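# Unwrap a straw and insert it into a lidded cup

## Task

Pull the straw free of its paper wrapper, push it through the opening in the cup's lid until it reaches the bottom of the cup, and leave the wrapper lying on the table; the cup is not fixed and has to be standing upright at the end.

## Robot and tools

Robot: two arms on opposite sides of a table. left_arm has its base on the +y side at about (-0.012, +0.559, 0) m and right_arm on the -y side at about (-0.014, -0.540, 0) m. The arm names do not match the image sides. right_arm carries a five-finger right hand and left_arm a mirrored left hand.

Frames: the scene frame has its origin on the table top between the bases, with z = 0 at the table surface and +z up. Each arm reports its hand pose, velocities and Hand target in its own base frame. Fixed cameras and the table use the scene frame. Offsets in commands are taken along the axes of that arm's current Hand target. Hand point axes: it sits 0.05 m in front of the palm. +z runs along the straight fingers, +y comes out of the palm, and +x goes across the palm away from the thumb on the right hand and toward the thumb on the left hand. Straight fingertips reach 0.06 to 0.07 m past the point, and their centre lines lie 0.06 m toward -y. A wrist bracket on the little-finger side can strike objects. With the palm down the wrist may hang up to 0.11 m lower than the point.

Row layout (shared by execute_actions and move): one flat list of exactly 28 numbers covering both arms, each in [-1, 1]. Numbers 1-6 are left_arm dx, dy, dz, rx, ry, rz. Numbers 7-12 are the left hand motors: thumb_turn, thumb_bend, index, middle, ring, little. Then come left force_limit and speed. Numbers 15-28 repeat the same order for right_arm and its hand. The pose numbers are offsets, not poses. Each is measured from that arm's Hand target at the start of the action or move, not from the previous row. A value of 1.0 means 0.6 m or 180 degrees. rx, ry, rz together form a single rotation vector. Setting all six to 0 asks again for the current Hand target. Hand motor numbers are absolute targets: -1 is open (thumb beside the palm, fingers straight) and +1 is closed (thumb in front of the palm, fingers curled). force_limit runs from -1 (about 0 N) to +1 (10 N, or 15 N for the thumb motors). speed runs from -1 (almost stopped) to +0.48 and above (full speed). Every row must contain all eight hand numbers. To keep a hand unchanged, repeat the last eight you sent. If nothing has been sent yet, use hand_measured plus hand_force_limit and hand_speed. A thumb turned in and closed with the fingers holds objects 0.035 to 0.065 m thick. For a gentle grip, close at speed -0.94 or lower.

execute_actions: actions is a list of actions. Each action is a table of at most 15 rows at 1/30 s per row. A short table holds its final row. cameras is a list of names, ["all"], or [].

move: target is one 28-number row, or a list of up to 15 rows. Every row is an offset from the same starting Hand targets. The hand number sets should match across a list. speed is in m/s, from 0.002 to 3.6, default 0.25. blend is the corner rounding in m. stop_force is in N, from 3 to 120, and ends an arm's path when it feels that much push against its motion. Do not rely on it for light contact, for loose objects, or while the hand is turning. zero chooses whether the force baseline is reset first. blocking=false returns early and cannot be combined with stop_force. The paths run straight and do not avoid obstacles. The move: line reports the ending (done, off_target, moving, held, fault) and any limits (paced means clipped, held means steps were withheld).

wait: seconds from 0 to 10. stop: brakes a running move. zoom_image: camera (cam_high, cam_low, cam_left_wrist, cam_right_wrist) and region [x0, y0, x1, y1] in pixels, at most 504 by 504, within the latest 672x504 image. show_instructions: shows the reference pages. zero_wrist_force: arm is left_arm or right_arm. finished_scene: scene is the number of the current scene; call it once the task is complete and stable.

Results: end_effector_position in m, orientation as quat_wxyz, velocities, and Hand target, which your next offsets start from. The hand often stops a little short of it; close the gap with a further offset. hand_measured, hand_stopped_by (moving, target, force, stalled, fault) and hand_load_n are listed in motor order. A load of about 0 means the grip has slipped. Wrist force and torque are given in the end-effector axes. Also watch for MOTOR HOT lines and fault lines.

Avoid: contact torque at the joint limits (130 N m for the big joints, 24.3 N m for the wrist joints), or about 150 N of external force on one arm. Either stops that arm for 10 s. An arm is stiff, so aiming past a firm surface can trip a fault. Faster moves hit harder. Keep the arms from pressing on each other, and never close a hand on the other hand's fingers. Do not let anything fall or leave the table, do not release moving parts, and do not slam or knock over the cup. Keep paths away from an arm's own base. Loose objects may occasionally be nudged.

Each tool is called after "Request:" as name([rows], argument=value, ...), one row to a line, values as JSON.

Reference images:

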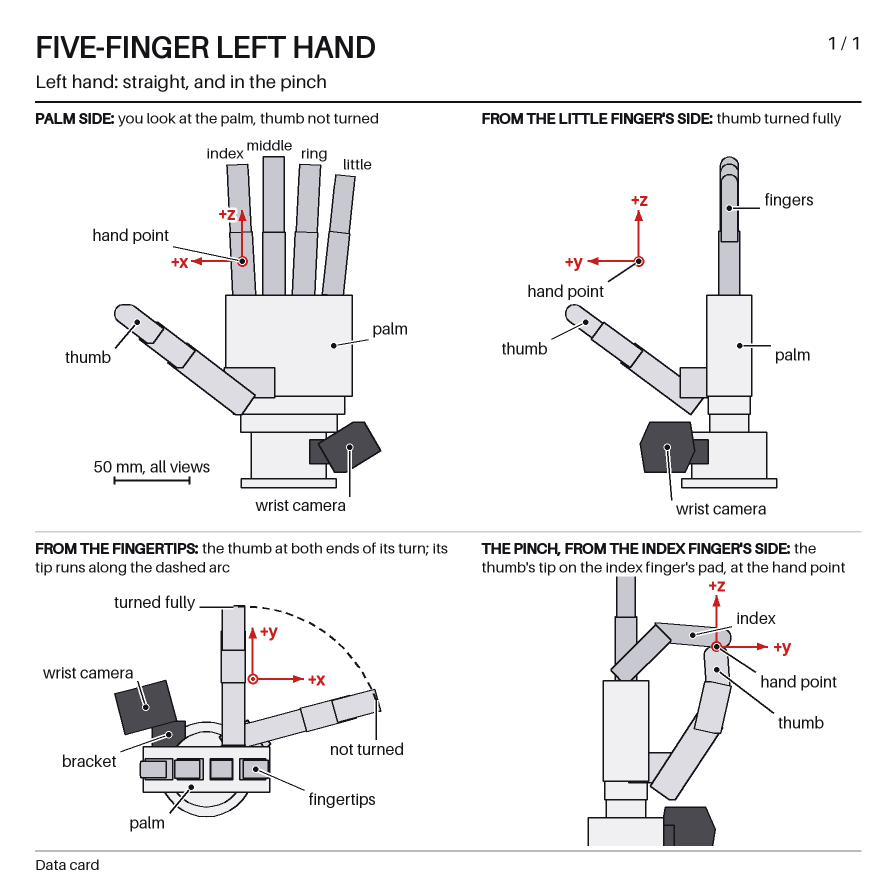

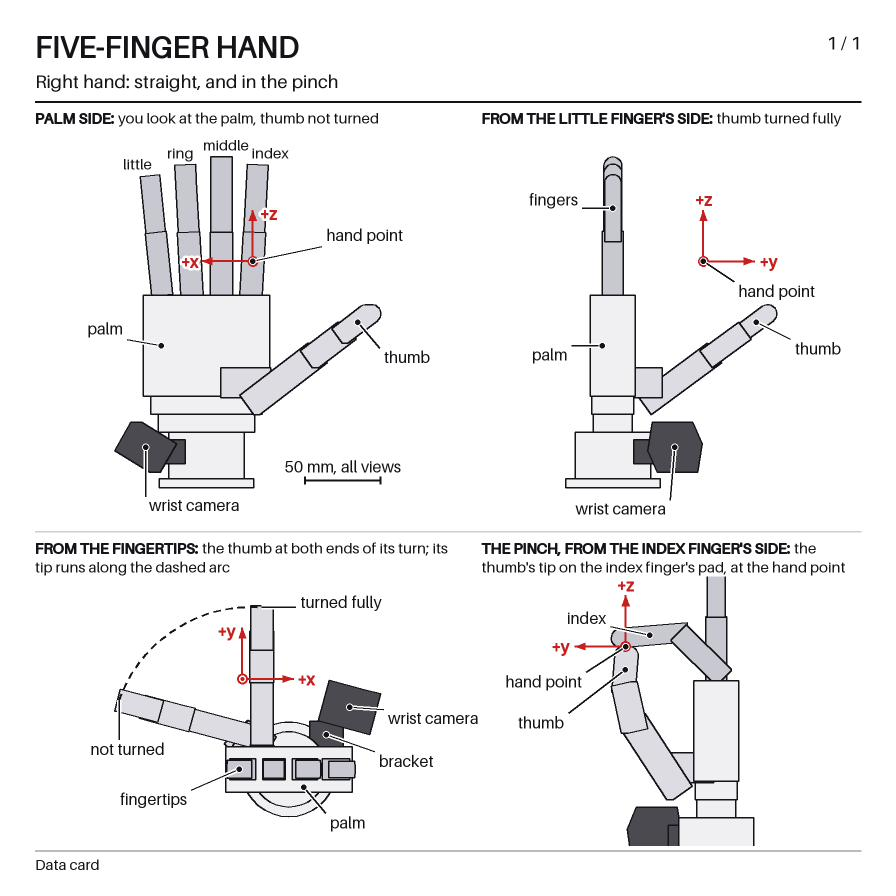

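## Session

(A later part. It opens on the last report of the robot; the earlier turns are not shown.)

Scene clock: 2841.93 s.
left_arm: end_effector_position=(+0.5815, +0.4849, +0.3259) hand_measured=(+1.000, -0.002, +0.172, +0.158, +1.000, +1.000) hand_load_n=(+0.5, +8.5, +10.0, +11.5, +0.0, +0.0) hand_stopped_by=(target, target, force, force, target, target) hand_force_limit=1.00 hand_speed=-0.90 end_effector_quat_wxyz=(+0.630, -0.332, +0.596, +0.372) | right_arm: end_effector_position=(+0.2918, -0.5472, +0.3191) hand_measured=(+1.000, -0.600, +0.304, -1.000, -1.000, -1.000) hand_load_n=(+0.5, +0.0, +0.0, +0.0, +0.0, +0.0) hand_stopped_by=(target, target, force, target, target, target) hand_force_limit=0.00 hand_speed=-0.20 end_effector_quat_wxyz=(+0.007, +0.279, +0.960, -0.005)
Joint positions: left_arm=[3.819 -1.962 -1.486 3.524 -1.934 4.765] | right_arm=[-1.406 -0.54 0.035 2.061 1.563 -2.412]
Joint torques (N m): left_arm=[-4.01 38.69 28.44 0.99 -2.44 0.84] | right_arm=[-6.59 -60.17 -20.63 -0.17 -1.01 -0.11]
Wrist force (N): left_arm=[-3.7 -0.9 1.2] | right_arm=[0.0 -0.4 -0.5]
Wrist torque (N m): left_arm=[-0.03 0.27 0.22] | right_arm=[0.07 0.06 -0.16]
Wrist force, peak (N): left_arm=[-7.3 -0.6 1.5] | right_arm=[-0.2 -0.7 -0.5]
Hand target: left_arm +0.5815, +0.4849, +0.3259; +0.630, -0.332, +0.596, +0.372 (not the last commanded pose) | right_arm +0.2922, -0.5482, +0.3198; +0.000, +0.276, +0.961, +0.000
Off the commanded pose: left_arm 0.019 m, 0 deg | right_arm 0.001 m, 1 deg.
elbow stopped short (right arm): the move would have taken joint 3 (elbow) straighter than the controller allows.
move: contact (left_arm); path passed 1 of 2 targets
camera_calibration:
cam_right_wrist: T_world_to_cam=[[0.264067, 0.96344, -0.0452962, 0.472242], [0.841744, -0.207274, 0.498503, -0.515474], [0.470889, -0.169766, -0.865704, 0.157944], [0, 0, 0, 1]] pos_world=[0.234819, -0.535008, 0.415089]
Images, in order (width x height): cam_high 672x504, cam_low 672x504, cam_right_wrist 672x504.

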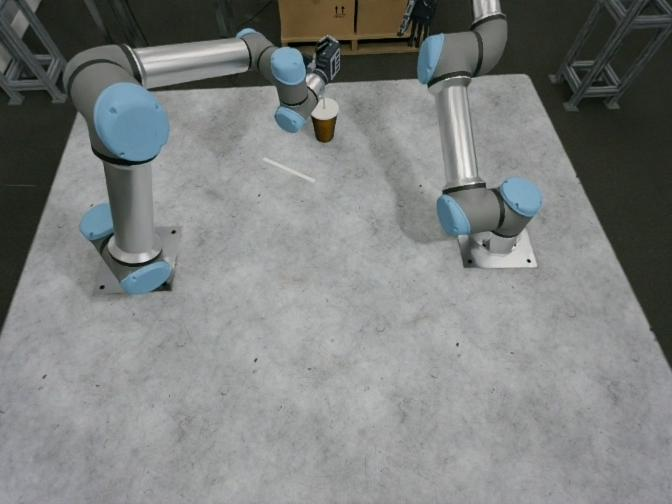

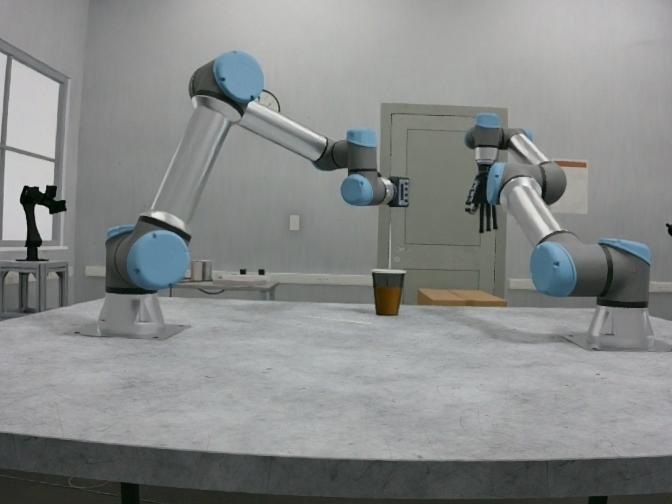

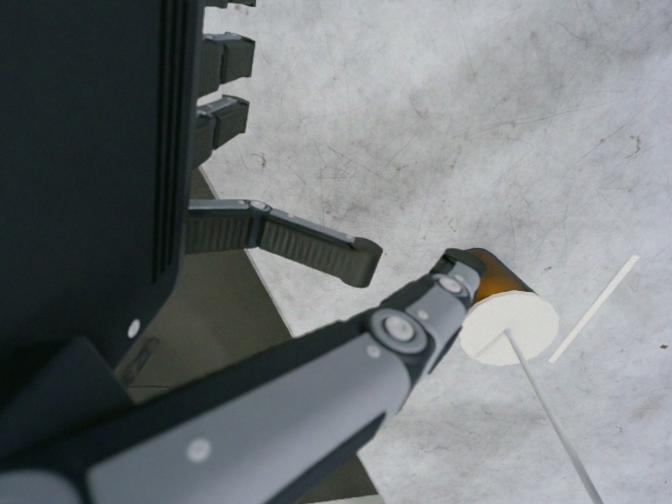

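Request:
move([
  [-0.0025,0.0002,-0.0009,0,0,0,1,0,0.63,0.6,1,1,1.0,-0.9,0,0,0,0,0,0,1,-0.6,1,-1,-1,-1,0,-0.2],
  [0.0308,-0.0006,-0.0032,0,0,0,1,0,0.63,0.6,1,1,1.0,-0.9,0,0,0,0,0,0,1,-0.6,1,-1,-1,-1,0,-0.2],
], speed=0.01, stop_force=3, zero=false, cameras=["cam_low","cam_high","cam_right_wrist"])

Request:
zoom_image(camera="cam_right_wrist", region=[490, 310, 530, 350])

Request:
zoom_image(camera="cam_high", region=[310, 95, 338, 123])

Scene clock: 2862.47 s.
left_arm: end_effector_position=(+0.5811, +0.4844, +0.3259) hand_measured=(+1.000, -0.002, +0.172, +0.158, +1.000, +1.000) hand_load_n=(+0.5, +8.5, +10.0, +12.0, +0.0, +0.0) hand_stopped_by=(target, target, force, force, target, target) hand_force_limit=1.00 hand_speed=-0.90 end_effector_quat_wxyz=(+0.630, -0.332, +0.596, +0.372) | right_arm: end_effector_position=(+0.2918, -0.5472, +0.3191) hand_measured=(+1.000, -0.600, +0.304, -1.000, -1.000, -1.000) hand_load_n=(+0.0, +0.0, +0.0, +0.0, +0.0, +0.0) hand_stopped_by=(target, target, force, target, target, target) hand_force_limit=0.00 hand_speed=-0.20 end_effector_quat_wxyz=(+0.007, +0.279, +0.960, -0.005)
Joint positions: left_arm=[3.819 -1.961 -1.488 3.524 -1.934 4.765] | right_arm=[-1.406 -0.54 0.035 2.061 1.563 -2.412]
Joint torques (N m): left_arm=[-6.73 39.6 29.44 1.26 -2.61 -1.49] | right_arm=[-6.28 -61.34 -21.64 -0.04 -1.36 -0.39]
Wrist force (N): left_arm=[-2.6 -0.7 1.0] | right_arm=[-0.2 -0.4 -0.4]
Wrist torque (N m): left_arm=[0.01 0.28 0.22] | right_arm=[0.07 0.09 -0.17]
Wrist force, peak (N): left_arm=[-6.5 -0.4 1.6] | right_arm=[-0.2 -0.5 -0.7]
Hand target: left_arm +0.5811, +0.4844, +0.3259; +0.630, -0.332, +0.596, +0.372 (not the last commanded pose) | right_arm +0.2922, -0.5482, +0.3198; +0.000, +0.276, +0.961, +0.000
Off the commanded pose: left_arm 0.019 m, 0 deg | right_arm 0.001 m, 1 deg.
elbow stopped short (right arm): the move would have taken joint 3 (elbow) straighter than the controller allows.
move: contact (left_arm); path passed 1 of 2 targets
camera_calibration:
cam_right_wrist: T_world_to_cam=[[0.264067, 0.96344, -0.0452962, 0.472242], [0.841744, -0.207274, 0.498503, -0.515474], [0.470889, -0.169766, -0.865704, 0.157944], [0, 0, 0, 1]] pos_world=[0.234819, -0.535008, 0.415089]
Images, in order (width x height): cam_high 672x504, cam_low 672x504, cam_right_wrist 672x504.

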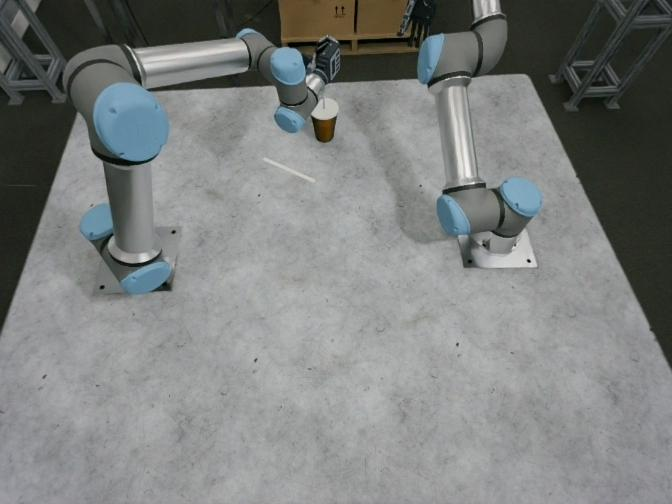

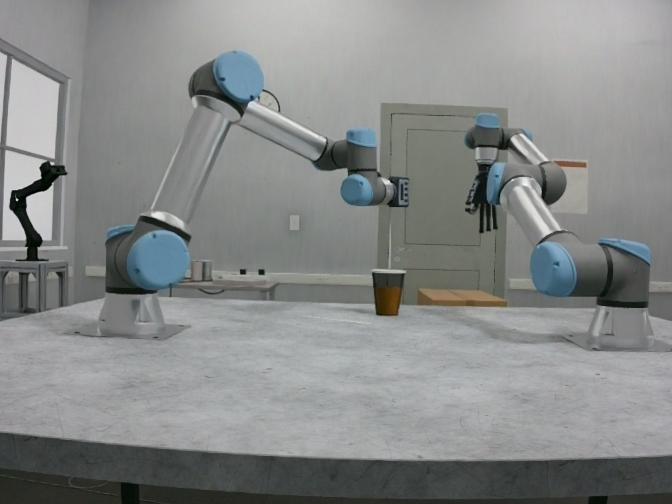

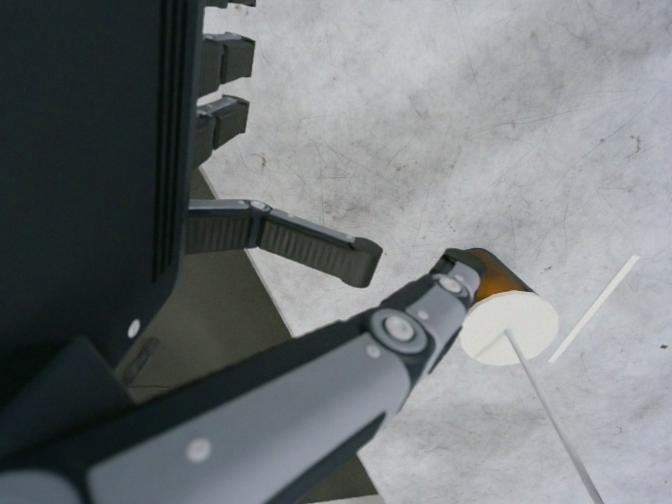

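Scaled by 12.600.

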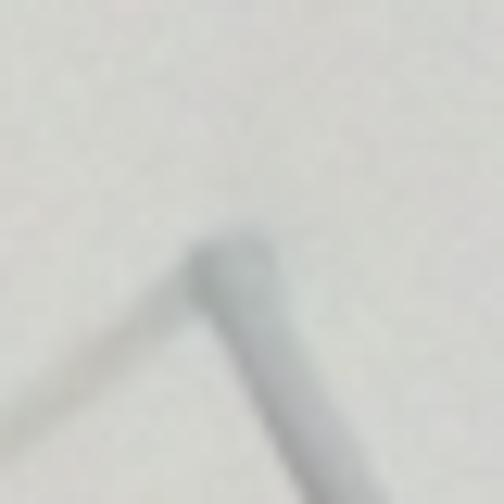

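Scaled by 18.000.

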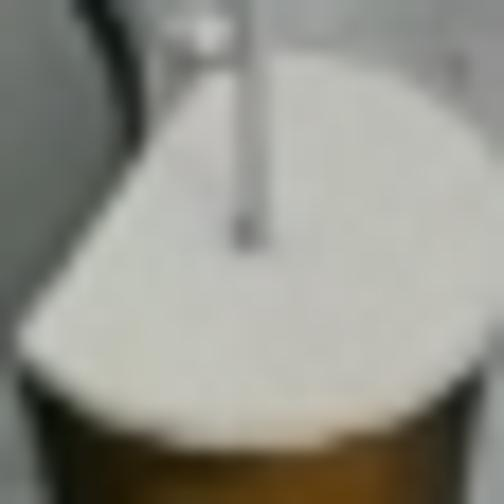

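Request:
move(target=[0.01997,-0.0005,-0.0014,0,0,0,1,0,0.63,0.6,1,1,1.0,-0.9,0,0,0,0,0,0,1,-0.6,1,-1,-1,-1,0,-0.2], speed=0.01, stop_force=8, zero=false, cameras=["cam_low","cam_high","cam_right_wrist"])

Request:
zoom_image(camera="cam_right_wrist", region=[490, 310, 530, 350])

Request:
zoom_image(camera="cam_low", region=[360, 240, 420, 320])

Scene clock: 2877.43 s.
left_arm: end_effector_position=(+0.5811, +0.4844, +0.3254) hand_measured=(+1.000, -0.002, +0.172, +0.158, +1.000, +1.000) hand_load_n=(-1.0, +8.0, +10.0, +12.0, +0.0, +0.0) hand_stopped_by=(target, target, force, force, target, target) hand_force_limit=1.00 hand_speed=-0.90 end_effector_quat_wxyz=(+0.630, -0.332, +0.595, +0.372) | right_arm: end_effector_position=(+0.2918, -0.5472, +0.3191) hand_measured=(+1.000, -0.600, +0.304, -1.000, -1.000, -1.000) hand_load_n=(+0.0, +0.0, -0.5, +0.0, +0.0, +0.0) hand_stopped_by=(target, target, force, target, target, target) hand_force_limit=0.00 hand_speed=-0.20 end_effector_quat_wxyz=(+0.007, +0.279, +0.960, -0.005)
Joint positions: left_arm=[3.819 -1.961 -1.489 3.527 -1.934 4.765] | right_arm=[-1.406 -0.54 0.035 2.061 1.563 -2.412]
Joint torques (N m): left_arm=[-6.54 37.52 26.57 -0.07 -2.71 -1.52] | right_arm=[-5.25 -61.02 -20.78 0.05 -1.32 -0.35]
Wrist force (N): left_arm=[-6.4 -0.9 1.4] | right_arm=[-0.2 -0.3 -0.7]
Wrist torque (N m): left_arm=[-0.06 0.23 0.22] | right_arm=[0.09 0.11 -0.18]
Wrist force, peak (N): left_arm=[-10.7 -0.6 2.0] | right_arm=[-0.1 -0.5 -0.7]
Hand target: left_arm +0.5811, +0.4844, +0.3254; +0.630, -0.332, +0.595, +0.372 (not the last commanded pose) | right_arm +0.2922, -0.5482, +0.3198; +0.000, +0.276, +0.961, +0.000
Off the commanded pose: left_arm 0.011 m, 0 deg | right_arm 0.001 m, 1 deg.
elbow stopped short (right arm): the move would have taken joint 3 (elbow) straighter than the controller allows.
move: contact (left_arm)
camera_calibration:
cam_right_wrist: T_world_to_cam=[[0.264067, 0.96344, -0.0452962, 0.472242], [0.841744, -0.207274, 0.498503, -0.515474], [0.470889, -0.169766, -0.865704, 0.157944], [0, 0, 0, 1]] pos_world=[0.234819, -0.535008, 0.415089]
Images, in order (width x height): cam_high 672x504, cam_low 672x504, cam_right_wrist 672x504.

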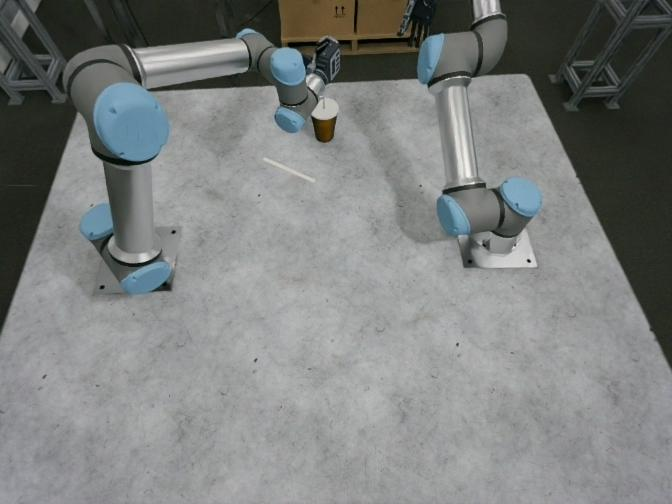

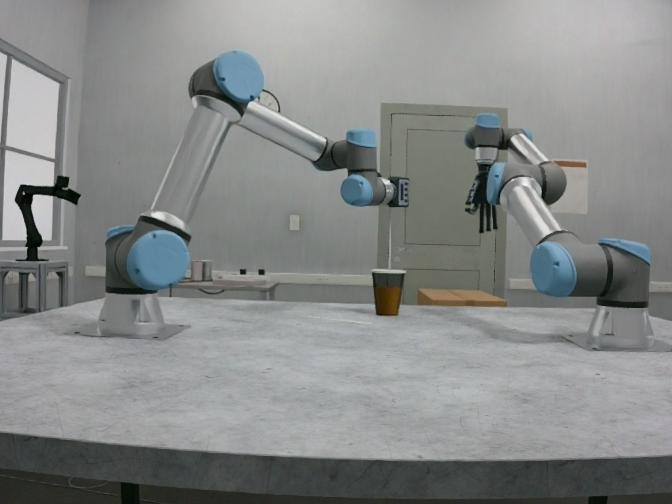

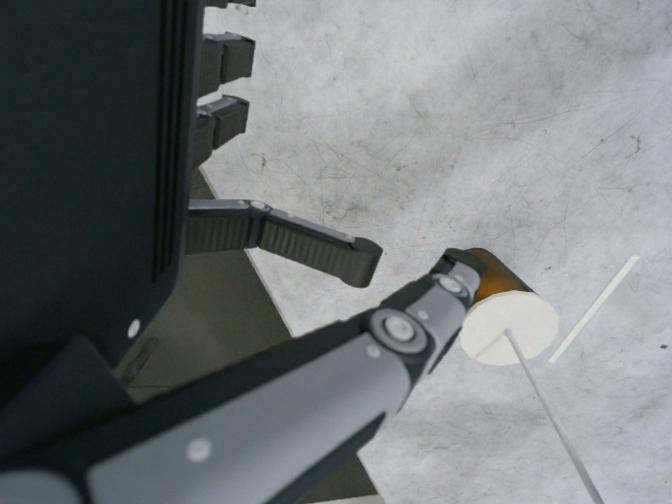

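Scaled by 12.600.

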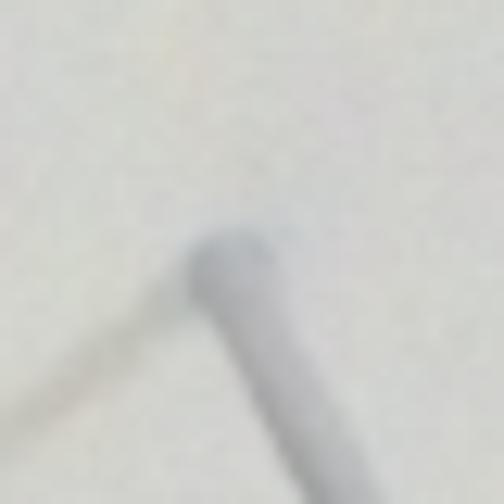

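Scaled by 6.300.

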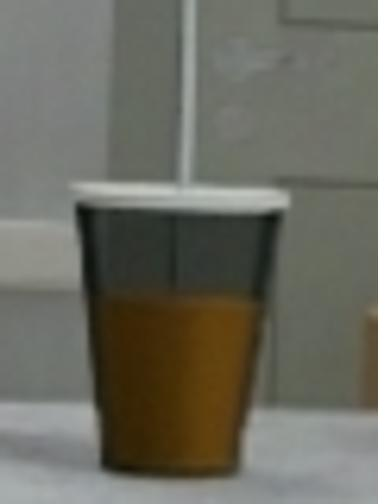

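Request:
move([
  [0.000585,0.00061,0.000958,0,0,0,1,0,0.63,0.6,1,1,1.0,-0.9,0,0,0,0,0,0,1,-0.6,1,-1,-1,-1,0,-0.2],
  [0.000548,0.001147,0.000238,0,0,0,1,0,0.63,0.6,1,1,1.0,-0.9,0,0,0,0,0,0,1,-0.6,1,-1,-1,-1,0,-0.2],
  [0.000483,0.000995,-0.000643,0,0,0,1,0,0.63,0.6,1,1,1.0,-0.9,0,0,0,0,0,0,1,-0.6,1,-1,-1,-1,0,-0.2],
  [0.000427,0.000275,-0.001178,0,0,0,1,0,0.63,0.6,1,1,1.0,-0.9,0,0,0,0,0,0,1,-0.6,1,-1,-1,-1,0,-0.2],
  [0.000415,-0.00061,-0.001025,0,0,0,1,0,0.63,0.6,1,1,1.0,-0.9,0,0,0,0,0,0,1,-0.6,1,-1,-1,-1,0,-0.2],
  [0.000452,-0.001147,-0.000305,0,0,0,1,0,0.63,0.6,1,1,1.0,-0.9,0,0,0,0,0,0,1,-0.6,1,-1,-1,-1,0,-0.2],
  [0.000517,-0.000995,0.000577,0,0,0,1,0,0.63,0.6,1,1,1.0,-0.9,0,0,0,0,0,0,1,-0.6,1,-1,-1,-1,0,-0.2],
  [0.000573,-0.000275,0.001112,0,0,0,1,0,0.63,0.6,1,1,1.0,-0.9,0,0,0,0,0,0,1,-0.6,1,-1,-1,-1,0,-0.2],
  [0.0005,0,-0.00003,0,0,0,1,0,0.63,0.6,1,1,1.0,-0.9,0,0,0,0,0,0,1,-0.6,1,-1,-1,-1,0,-0.2],
], speed=0.004, stop_force=12, zero=false, cameras=["cam_low","cam_high","cam_right_wrist"])

Request:
zoom_image(camera="cam_right_wrist", region=[490, 310, 530, 350])

Request:
zoom_image(camera="cam_high", region=[310, 95, 338, 123])

Scene clock: 2906.90 s.
left_arm: end_effector_position=(+0.5811, +0.4844, +0.3251) hand_measured=(+1.000, -0.002, +0.172, +0.158, +1.000, +1.000) hand_load_n=(-1.0, +8.5, +10.0, +12.0, +0.0, +0.0) hand_stopped_by=(target, target, force, force, target, target) hand_force_limit=1.00 hand_speed=-0.90 end_effector_quat_wxyz=(+0.630, -0.332, +0.595, +0.372) | right_arm: end_effector_position=(+0.2918, -0.5472, +0.3191) hand_measured=(+1.000, -0.600, +0.304, -1.000, -1.000, -1.000) hand_load_n=(+0.0, +0.0, +0.5, +0.0, +0.0, +0.0) hand_stopped_by=(target, target, force, target, target, target) hand_force_limit=0.00 hand_speed=-0.20 end_effector_quat_wxyz=(+0.007, +0.279, +0.960, -0.005)
Joint positions: left_arm=[3.819 -1.961 -1.49 3.527 -1.934 4.765] | right_arm=[-1.406 -0.54 0.035 2.061 1.563 -2.412]
Joint torques (N m): left_arm=[-3.46 28.31 10.71 0.9 -2.58 -2.37] | right_arm=[-5.5 -60.96 -21.08 0.15 -1.19 -0.31]
Wrist force (N): left_arm=[-9.4 -0.5 1.9] | right_arm=[-0.1 -0.4 -0.6]
Wrist torque (N m): left_arm=[-0.02 0.23 0.18] | right_arm=[0.08 0.08 -0.17]
Wrist force, peak (N): left_arm=[-9.9 -0.4 1.7] | right_arm=[-0.2 -0.5 -0.8]
Hand target: left_arm +0.5811, +0.4844, +0.3251; +0.630, -0.332, +0.595, +0.372 | right_arm +0.2922, -0.5482, +0.3198; +0.000, +0.276, +0.961, +0.000
Off the commanded pose: left_arm 0.000 m, 0 deg | right_arm 0.001 m, 1 deg.
elbow stopped short (right arm): the move would have taken joint 3 (elbow) straighter than the controller allows.
move: done
camera_calibration:
cam_right_wrist: T_world_to_cam=[[0.264067, 0.96344, -0.0452962, 0.472242], [0.841744, -0.207274, 0.498503, -0.515474], [0.470889, -0.169766, -0.865704, 0.157944], [0, 0, 0, 1]] pos_world=[0.234819, -0.535008, 0.415089]
Images, in order (width x height): cam_high 672x504, cam_low 672x504, cam_right_wrist 672x504.

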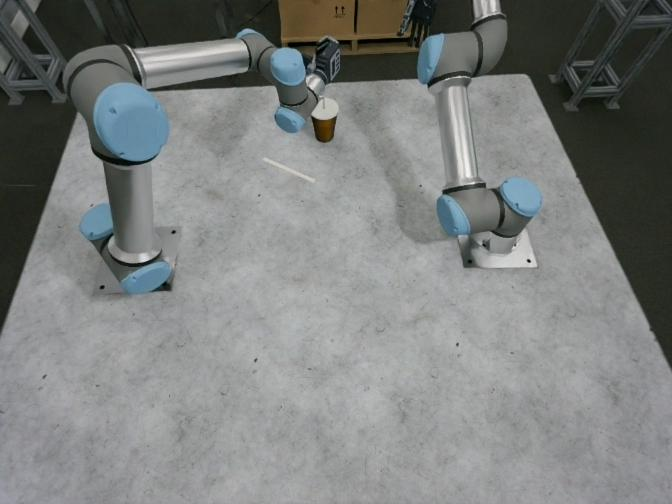

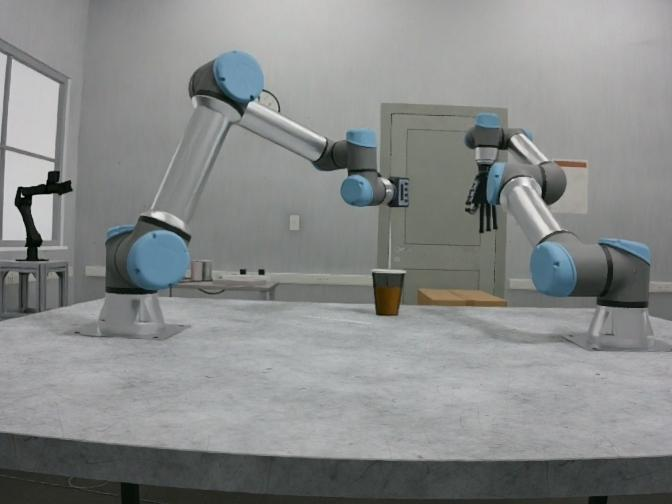

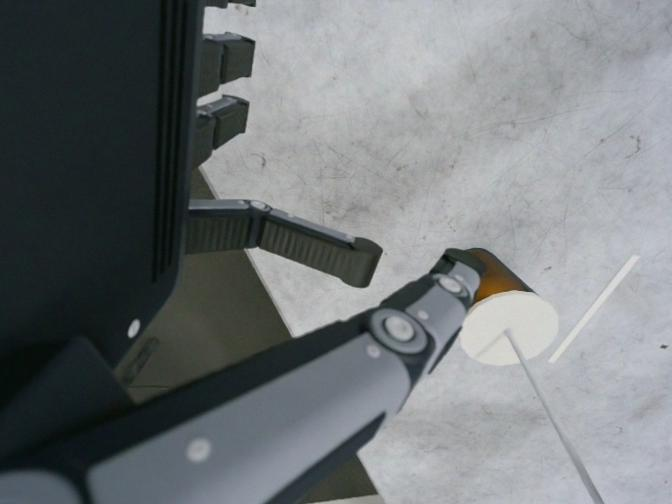

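Scaled by 12.600.

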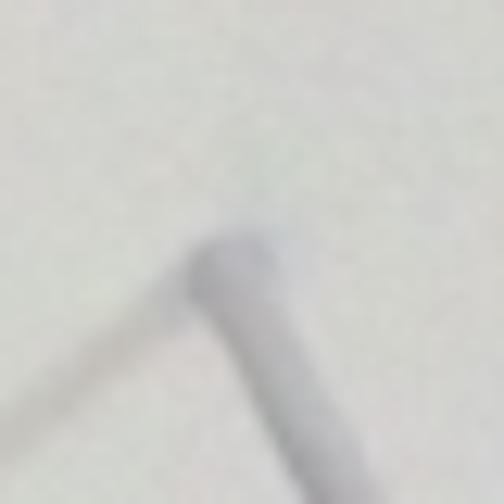

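Scaled by 18.000.

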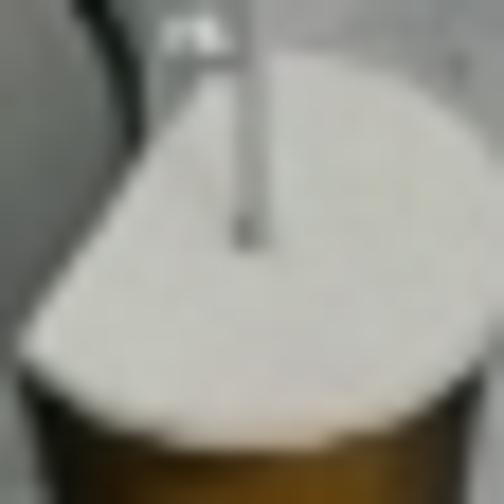

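Request:
move([
  [-0.0033,0.0016,-0.0009,0,0,0,1,0,0.63,0.6,1,1,1.0,-0.9,0,0,0,0,0,0,1,-0.6,1,-1,-1,-1,0,-0.2],
  [0.0166,0.0011,-0.0023,0,0,0,1,0,0.63,0.6,1,1,1.0,-0.9,0,0,0,0,0,0,1,-0.6,1,-1,-1,-1,0,-0.2],
], speed=0.01, stop_force=7, zero=false, cameras=["cam_high","cam_right_wrist"])

Request:
zoom_image(camera="cam_right_wrist", region=[490, 310, 530, 350])

Request:
zoom_image(camera="cam_high", region=[310, 95, 338, 123])

Scene clock: 2929.57 s.
left_arm: end_effector_position=(+0.5800, +0.4843, +0.3251) hand_measured=(+1.000, -0.002, +0.172, +0.158, +1.000, +1.000) hand_load_n=(-0.5, +8.5, +10.0, +12.0, +0.0, +0.0) hand_stopped_by=(target, target, force, force, target, target) hand_force_limit=1.00 hand_speed=-0.90 end_effector_quat_wxyz=(+0.630, -0.332, +0.595, +0.372) | right_arm: end_effector_position=(+0.2918, -0.5472, +0.3191) hand_measured=(+1.000, -0.600, +0.304, -1.000, -1.000, -1.000) hand_load_n=(+0.0, +0.0, +0.0, +0.0, +0.0, +0.0) hand_stopped_by=(target, target, force, target, target, target) hand_force_limit=0.00 hand_speed=-0.20 end_effector_quat_wxyz=(+0.007, +0.279, +0.960, -0.005)
Joint positions: left_arm=[3.82 -1.959 -1.494 3.529 -1.933 4.765] | right_arm=[-1.406 -0.54 0.035 2.061 1.563 -2.412]
Joint torques (N m): left_arm=[8.68 39.49 29.22 1.54 2.29 -1.78] | right_arm=[-6.78 -61.04 -21.64 0.02 -1.3 -0.3]
Wrist force (N): left_arm=[-2.9 -0.9 1.3] | right_arm=[-0.1 -0.6 -0.5]
Wrist torque (N m): left_arm=[-0.03 0.33 0.21] | right_arm=[0.04 0.09 -0.17]
Wrist force, peak (N): left_arm=[-10.0 -0.6 1.9] | right_arm=[0.1 -0.7 -0.7]
Hand target: left_arm +0.5800, +0.4843, +0.3251; +0.630, -0.332, +0.595, +0.372 (not the last commanded pose) | right_arm +0.2922, -0.5482, +0.3198; +0.000, +0.276, +0.961, +0.000
Off the commanded pose: left_arm 0.010 m, 0 deg | right_arm 0.001 m, 1 deg.
elbow stopped short (right arm): the move would have taken joint 3 (elbow) straighter than the controller allows.
move: contact (left_arm); path passed 1 of 2 targets
camera_calibration:
cam_right_wrist: T_world_to_cam=[[0.264067, 0.96344, -0.0452962, 0.472242], [0.841744, -0.207274, 0.498503, -0.515474], [0.470889, -0.169766, -0.865704, 0.157944], [0, 0, 0, 1]] pos_world=[0.234819, -0.535008, 0.415089]
Images, in order (width x height): cam_high 672x504, cam_right_wrist 672x504.

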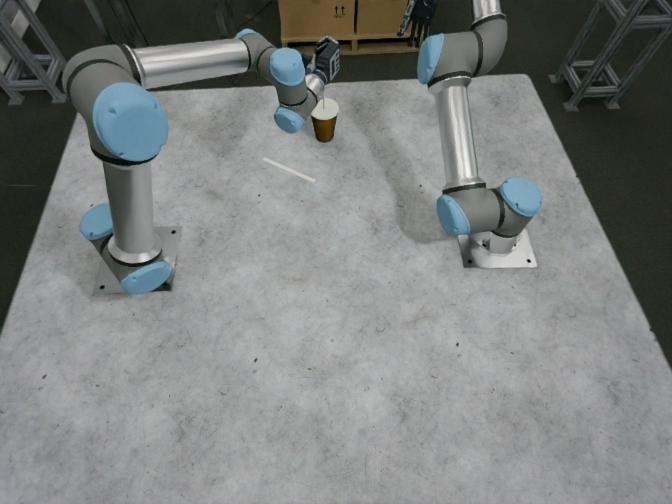

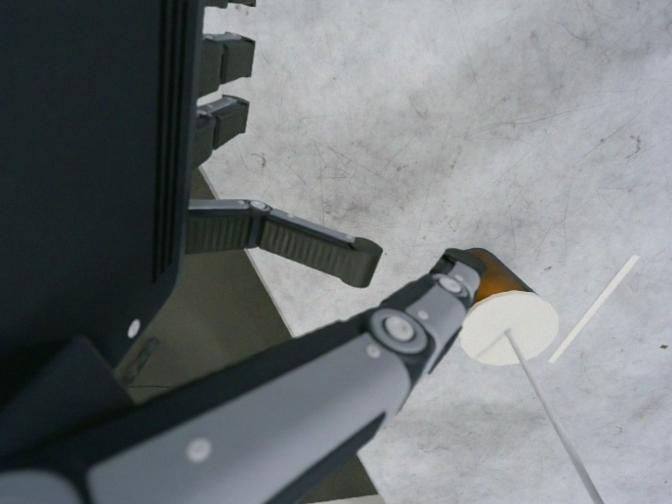

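Scaled by 12.600.

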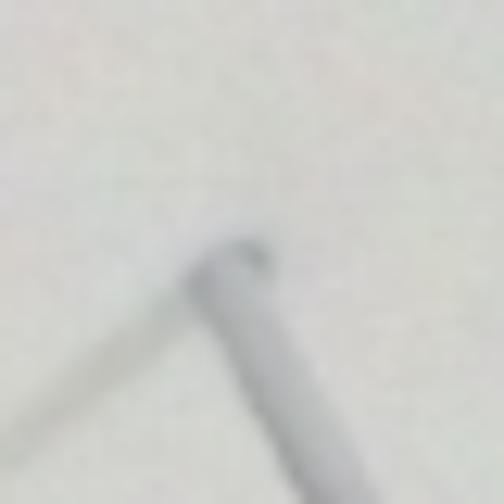

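Scaled by 18.000.

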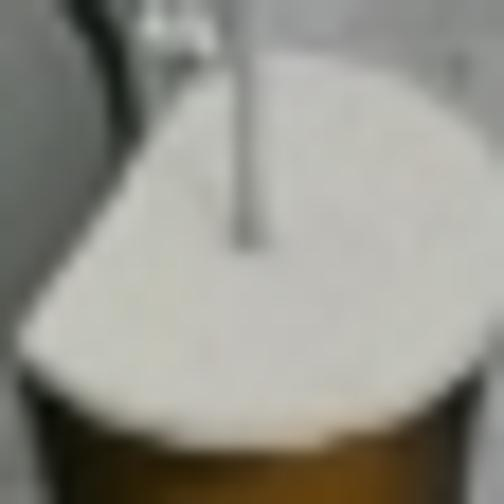

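Request:
move(target=[0.0133,-0.0003,-0.0009,0,0,0,1,0,0.63,0.6,1,1,1.0,-0.9,0,0,0,0,0,0,1,-0.6,1,-1,-1,-1,0,-0.2], speed=0.01, stop_force=13, zero=false, cameras=["cam_high","cam_right_wrist","cam_low"])

Request:
zoom_image(camera="cam_right_wrist", region=[490, 310, 530, 350])

Request:
zoom_image(camera="cam_low", region=[360, 240, 420, 320])

Scene clock: 2941.37 s.
left_arm: end_effector_position=(+0.5800, +0.4843, +0.3170) hand_measured=(+1.000, -0.002, +0.172, +0.158, +1.000, +1.000) hand_load_n=(-0.5, +8.5, +9.5, +12.0, +0.0, +0.0) hand_stopped_by=(target, target, force, force, target, target) hand_force_limit=1.00 hand_speed=-0.90 end_effector_quat_wxyz=(+0.630, -0.332, +0.595, +0.372) | right_arm: end_effector_position=(+0.2918, -0.5472, +0.3191) hand_measured=(+1.000, -0.600, +0.304, -1.000, -1.000, -1.000) hand_load_n=(+0.0, +0.0, +0.0, +0.0, +0.0, +0.0) hand_stopped_by=(target, target, force, target, target, target) hand_force_limit=0.00 hand_speed=-0.20 end_effector_quat_wxyz=(+0.007, +0.279, +0.960, -0.005)
Joint positions: left_arm=[3.82 -1.965 -1.507 3.548 -1.933 4.765] | right_arm=[-1.406 -0.54 0.035 2.061 1.563 -2.412]
Joint torques (N m): left_arm=[9.1 36.43 29.02 -0.55 2.62 -1.2] | right_arm=[-5.51 -61.8 -21.06 0.16 -1.13 -0.13]
Wrist force (N): left_arm=[-1.7 -1.2 1.3] | right_arm=[-0.1 -0.4 -0.8]
Wrist torque (N m): left_arm=[-0.07 0.29 0.25] | right_arm=[0.09 0.09 -0.17]
Wrist force, peak (N): left_arm=[-9.5 -0.7 1.8] | right_arm=[-0.2 -0.4 -0.9]
Hand target: left_arm +0.5800, +0.4843, +0.3171; +0.630, -0.332, +0.595, +0.372 | right_arm +0.2922, -0.5482, +0.3198; +0.000, +0.276, +0.961, +0.000
Off the commanded pose: left_arm 0.000 m, 0 deg | right_arm 0.001 m, 1 deg.
elbow stopped short (right arm): the move would have taken joint 3 (elbow) straighter than the controller allows.
move: done
camera_calibration:
cam_right_wrist: T_world_to_cam=[[0.264067, 0.96344, -0.0452962, 0.472242], [0.841744, -0.207274, 0.498503, -0.515474], [0.470889, -0.169766, -0.865704, 0.157944], [0, 0, 0, 1]] pos_world=[0.234819, -0.535008, 0.415089]
Images, in order (width x height): cam_high 672x504, cam_low 672x504, cam_right_wrist 672x504.

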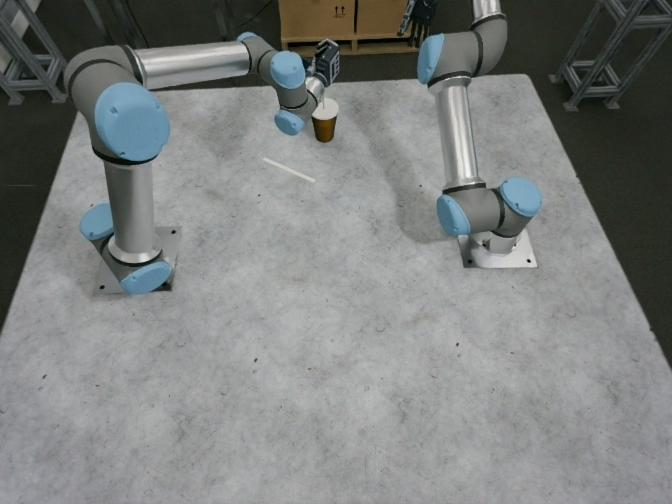

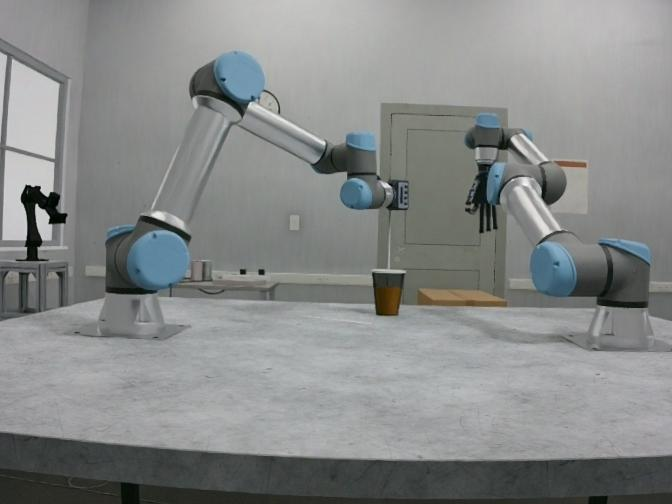

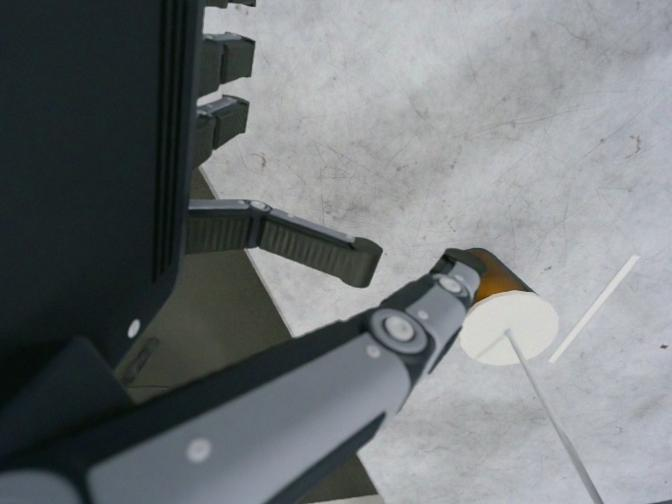

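Scaled by 12.600.

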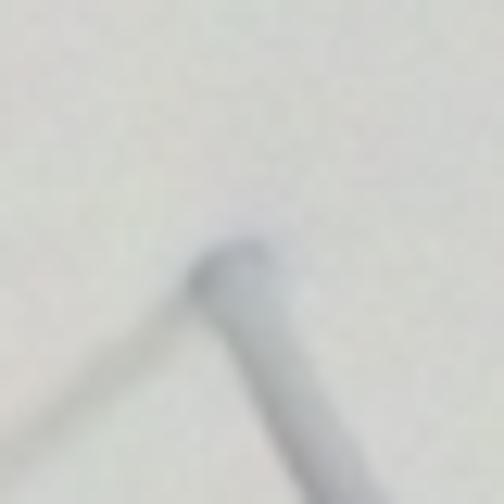

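Scaled by 6.300.

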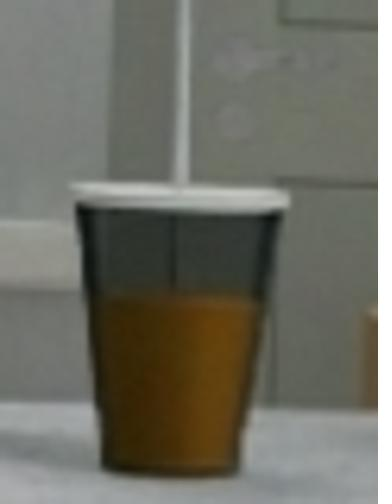

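Request:
move([
  [0.1745,-0.0057,-0.0145,0,0,0,1,0,0.63,0.6,1,1,1.0,-0.9,0,0,0,0,0,0,1,-0.6,1,-1,-1,-1,0,-0.2],
  [0.2127,-0.007,-0.0177,0,0,0,1,0,0.63,0.6,1,1,1.0,-0.9,0,0,0,0,0,0,1,-0.6,1,-1,-1,-1,0,-0.2],
], speed=[0.035,0.01], stop_force=8, zero=false, cameras=["cam_high","cam_right_wrist","cam_low"])

Request:
zoom_image(camera="cam_low", region=[340, 180, 440, 330])

Request:
zoom_image(camera="cam_high", region=[270, 50, 370, 150])

Scene clock: 2963.83 s.
left_arm: end_effector_position=(+0.5801, +0.4827, +0.1996) hand_measured=(+1.000, -0.002, +0.172, +0.158, +1.000, +1.000) hand_load_n=(-1.5, +8.5, +9.0, +12.5, -0.5, +0.5) hand_stopped_by=(target, target, force, force, target, target) hand_force_limit=1.00 hand_speed=-0.90 end_effector_quat_wxyz=(+0.630, -0.332, +0.595, +0.372) | right_arm: end_effector_position=(+0.2918, -0.5472, +0.3191) hand_measured=(+1.000, -0.600, +0.304, -1.000, -1.000, -1.000) hand_load_n=(+0.0, +0.0, +0.0, +0.0, +0.0, -0.5) hand_stopped_by=(target, target, force, target, target, target) hand_force_limit=0.00 hand_speed=-0.20 end_effector_quat_wxyz=(+0.007, +0.279, +0.960, -0.005)
Joint positions: left_arm=[3.818 -2.088 -1.654 3.819 -1.935 4.765] | right_arm=[-1.406 -0.54 0.035 2.061 1.563 -2.412]
Joint torques (N m): left_arm=[-4.68 37.83 23.3 -1.02 -0.7 -0.64] | right_arm=[-4.92 -61.07 -20.69 0.15 -1.27 -0.1]
Wrist force (N): left_arm=[-7.1 -0.3 0.7] | right_arm=[-0.1 -0.2 -0.6]
Wrist torque (N m): left_arm=[0.00 0.30 0.16] | right_arm=[0.10 0.07 -0.16]
Wrist force, peak (N): left_arm=[-12.3 0.3 0.7] | right_arm=[0.0 -0.3 -0.9]
Hand target: left_arm +0.5801, +0.4827, +0.1996; +0.630, -0.332, +0.595, +0.372 (not the last commanded pose) | right_arm +0.2922, -0.5482, +0.3198; +0.000, +0.276, +0.961, +0.000
Off the commanded pose: left_arm 0.011 m, 0 deg | right_arm 0.001 m, 1 deg.
elbow stopped short (right arm): the move would have taken joint 3 (elbow) straighter than the controller allows.
move: contact (left_arm); path passed 1 of 2 targets
camera_calibration:
cam_right_wrist: T_world_to_cam=[[0.264067, 0.96344, -0.0452962, 0.472242], [0.841744, -0.207274, 0.498503, -0.515474], [0.470889, -0.169766, -0.865704, 0.157944], [0, 0, 0, 1]] pos_world=[0.234819, -0.535008, 0.415089]
Images, in order (width x height): cam_high 672x504, cam_low 672x504, cam_right_wrist 672x504.

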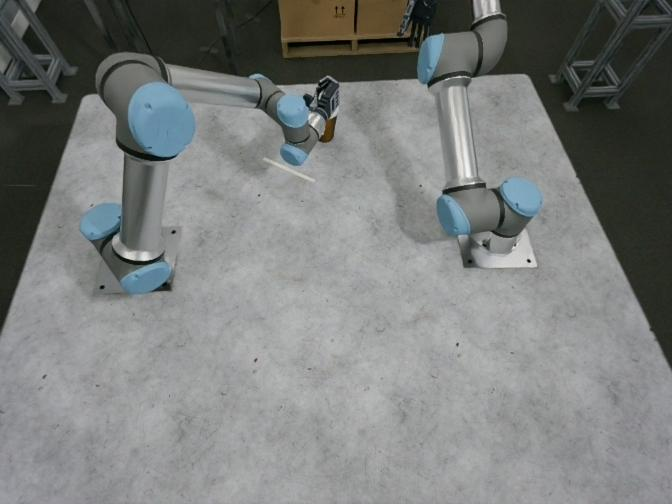

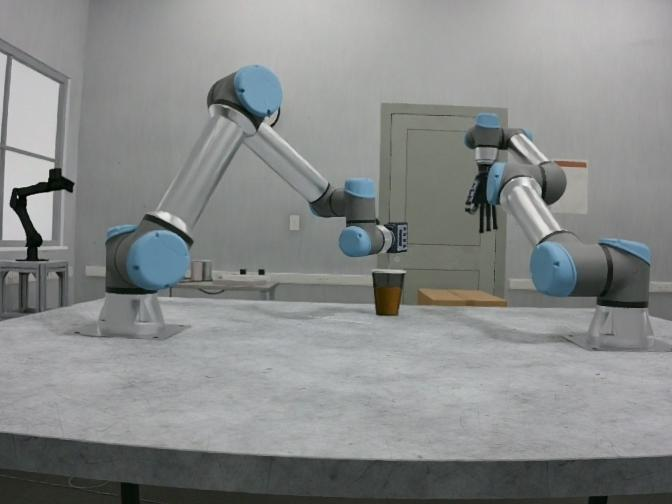

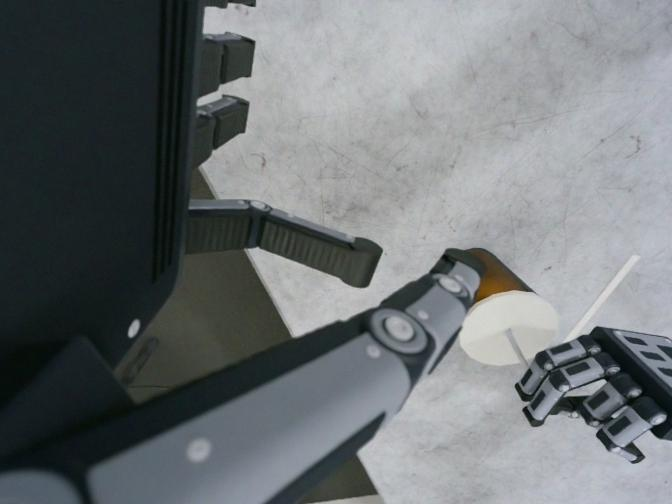

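Scaled by 3.360.

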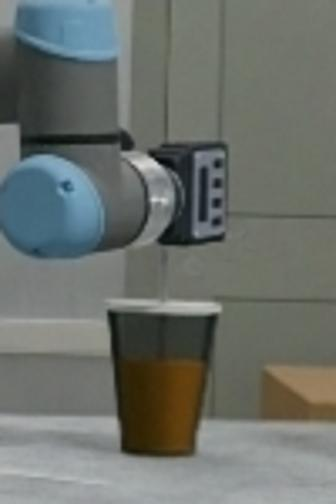

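Scaled by 5.040.

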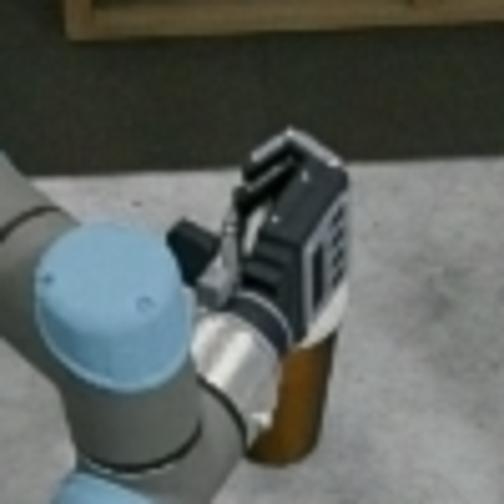

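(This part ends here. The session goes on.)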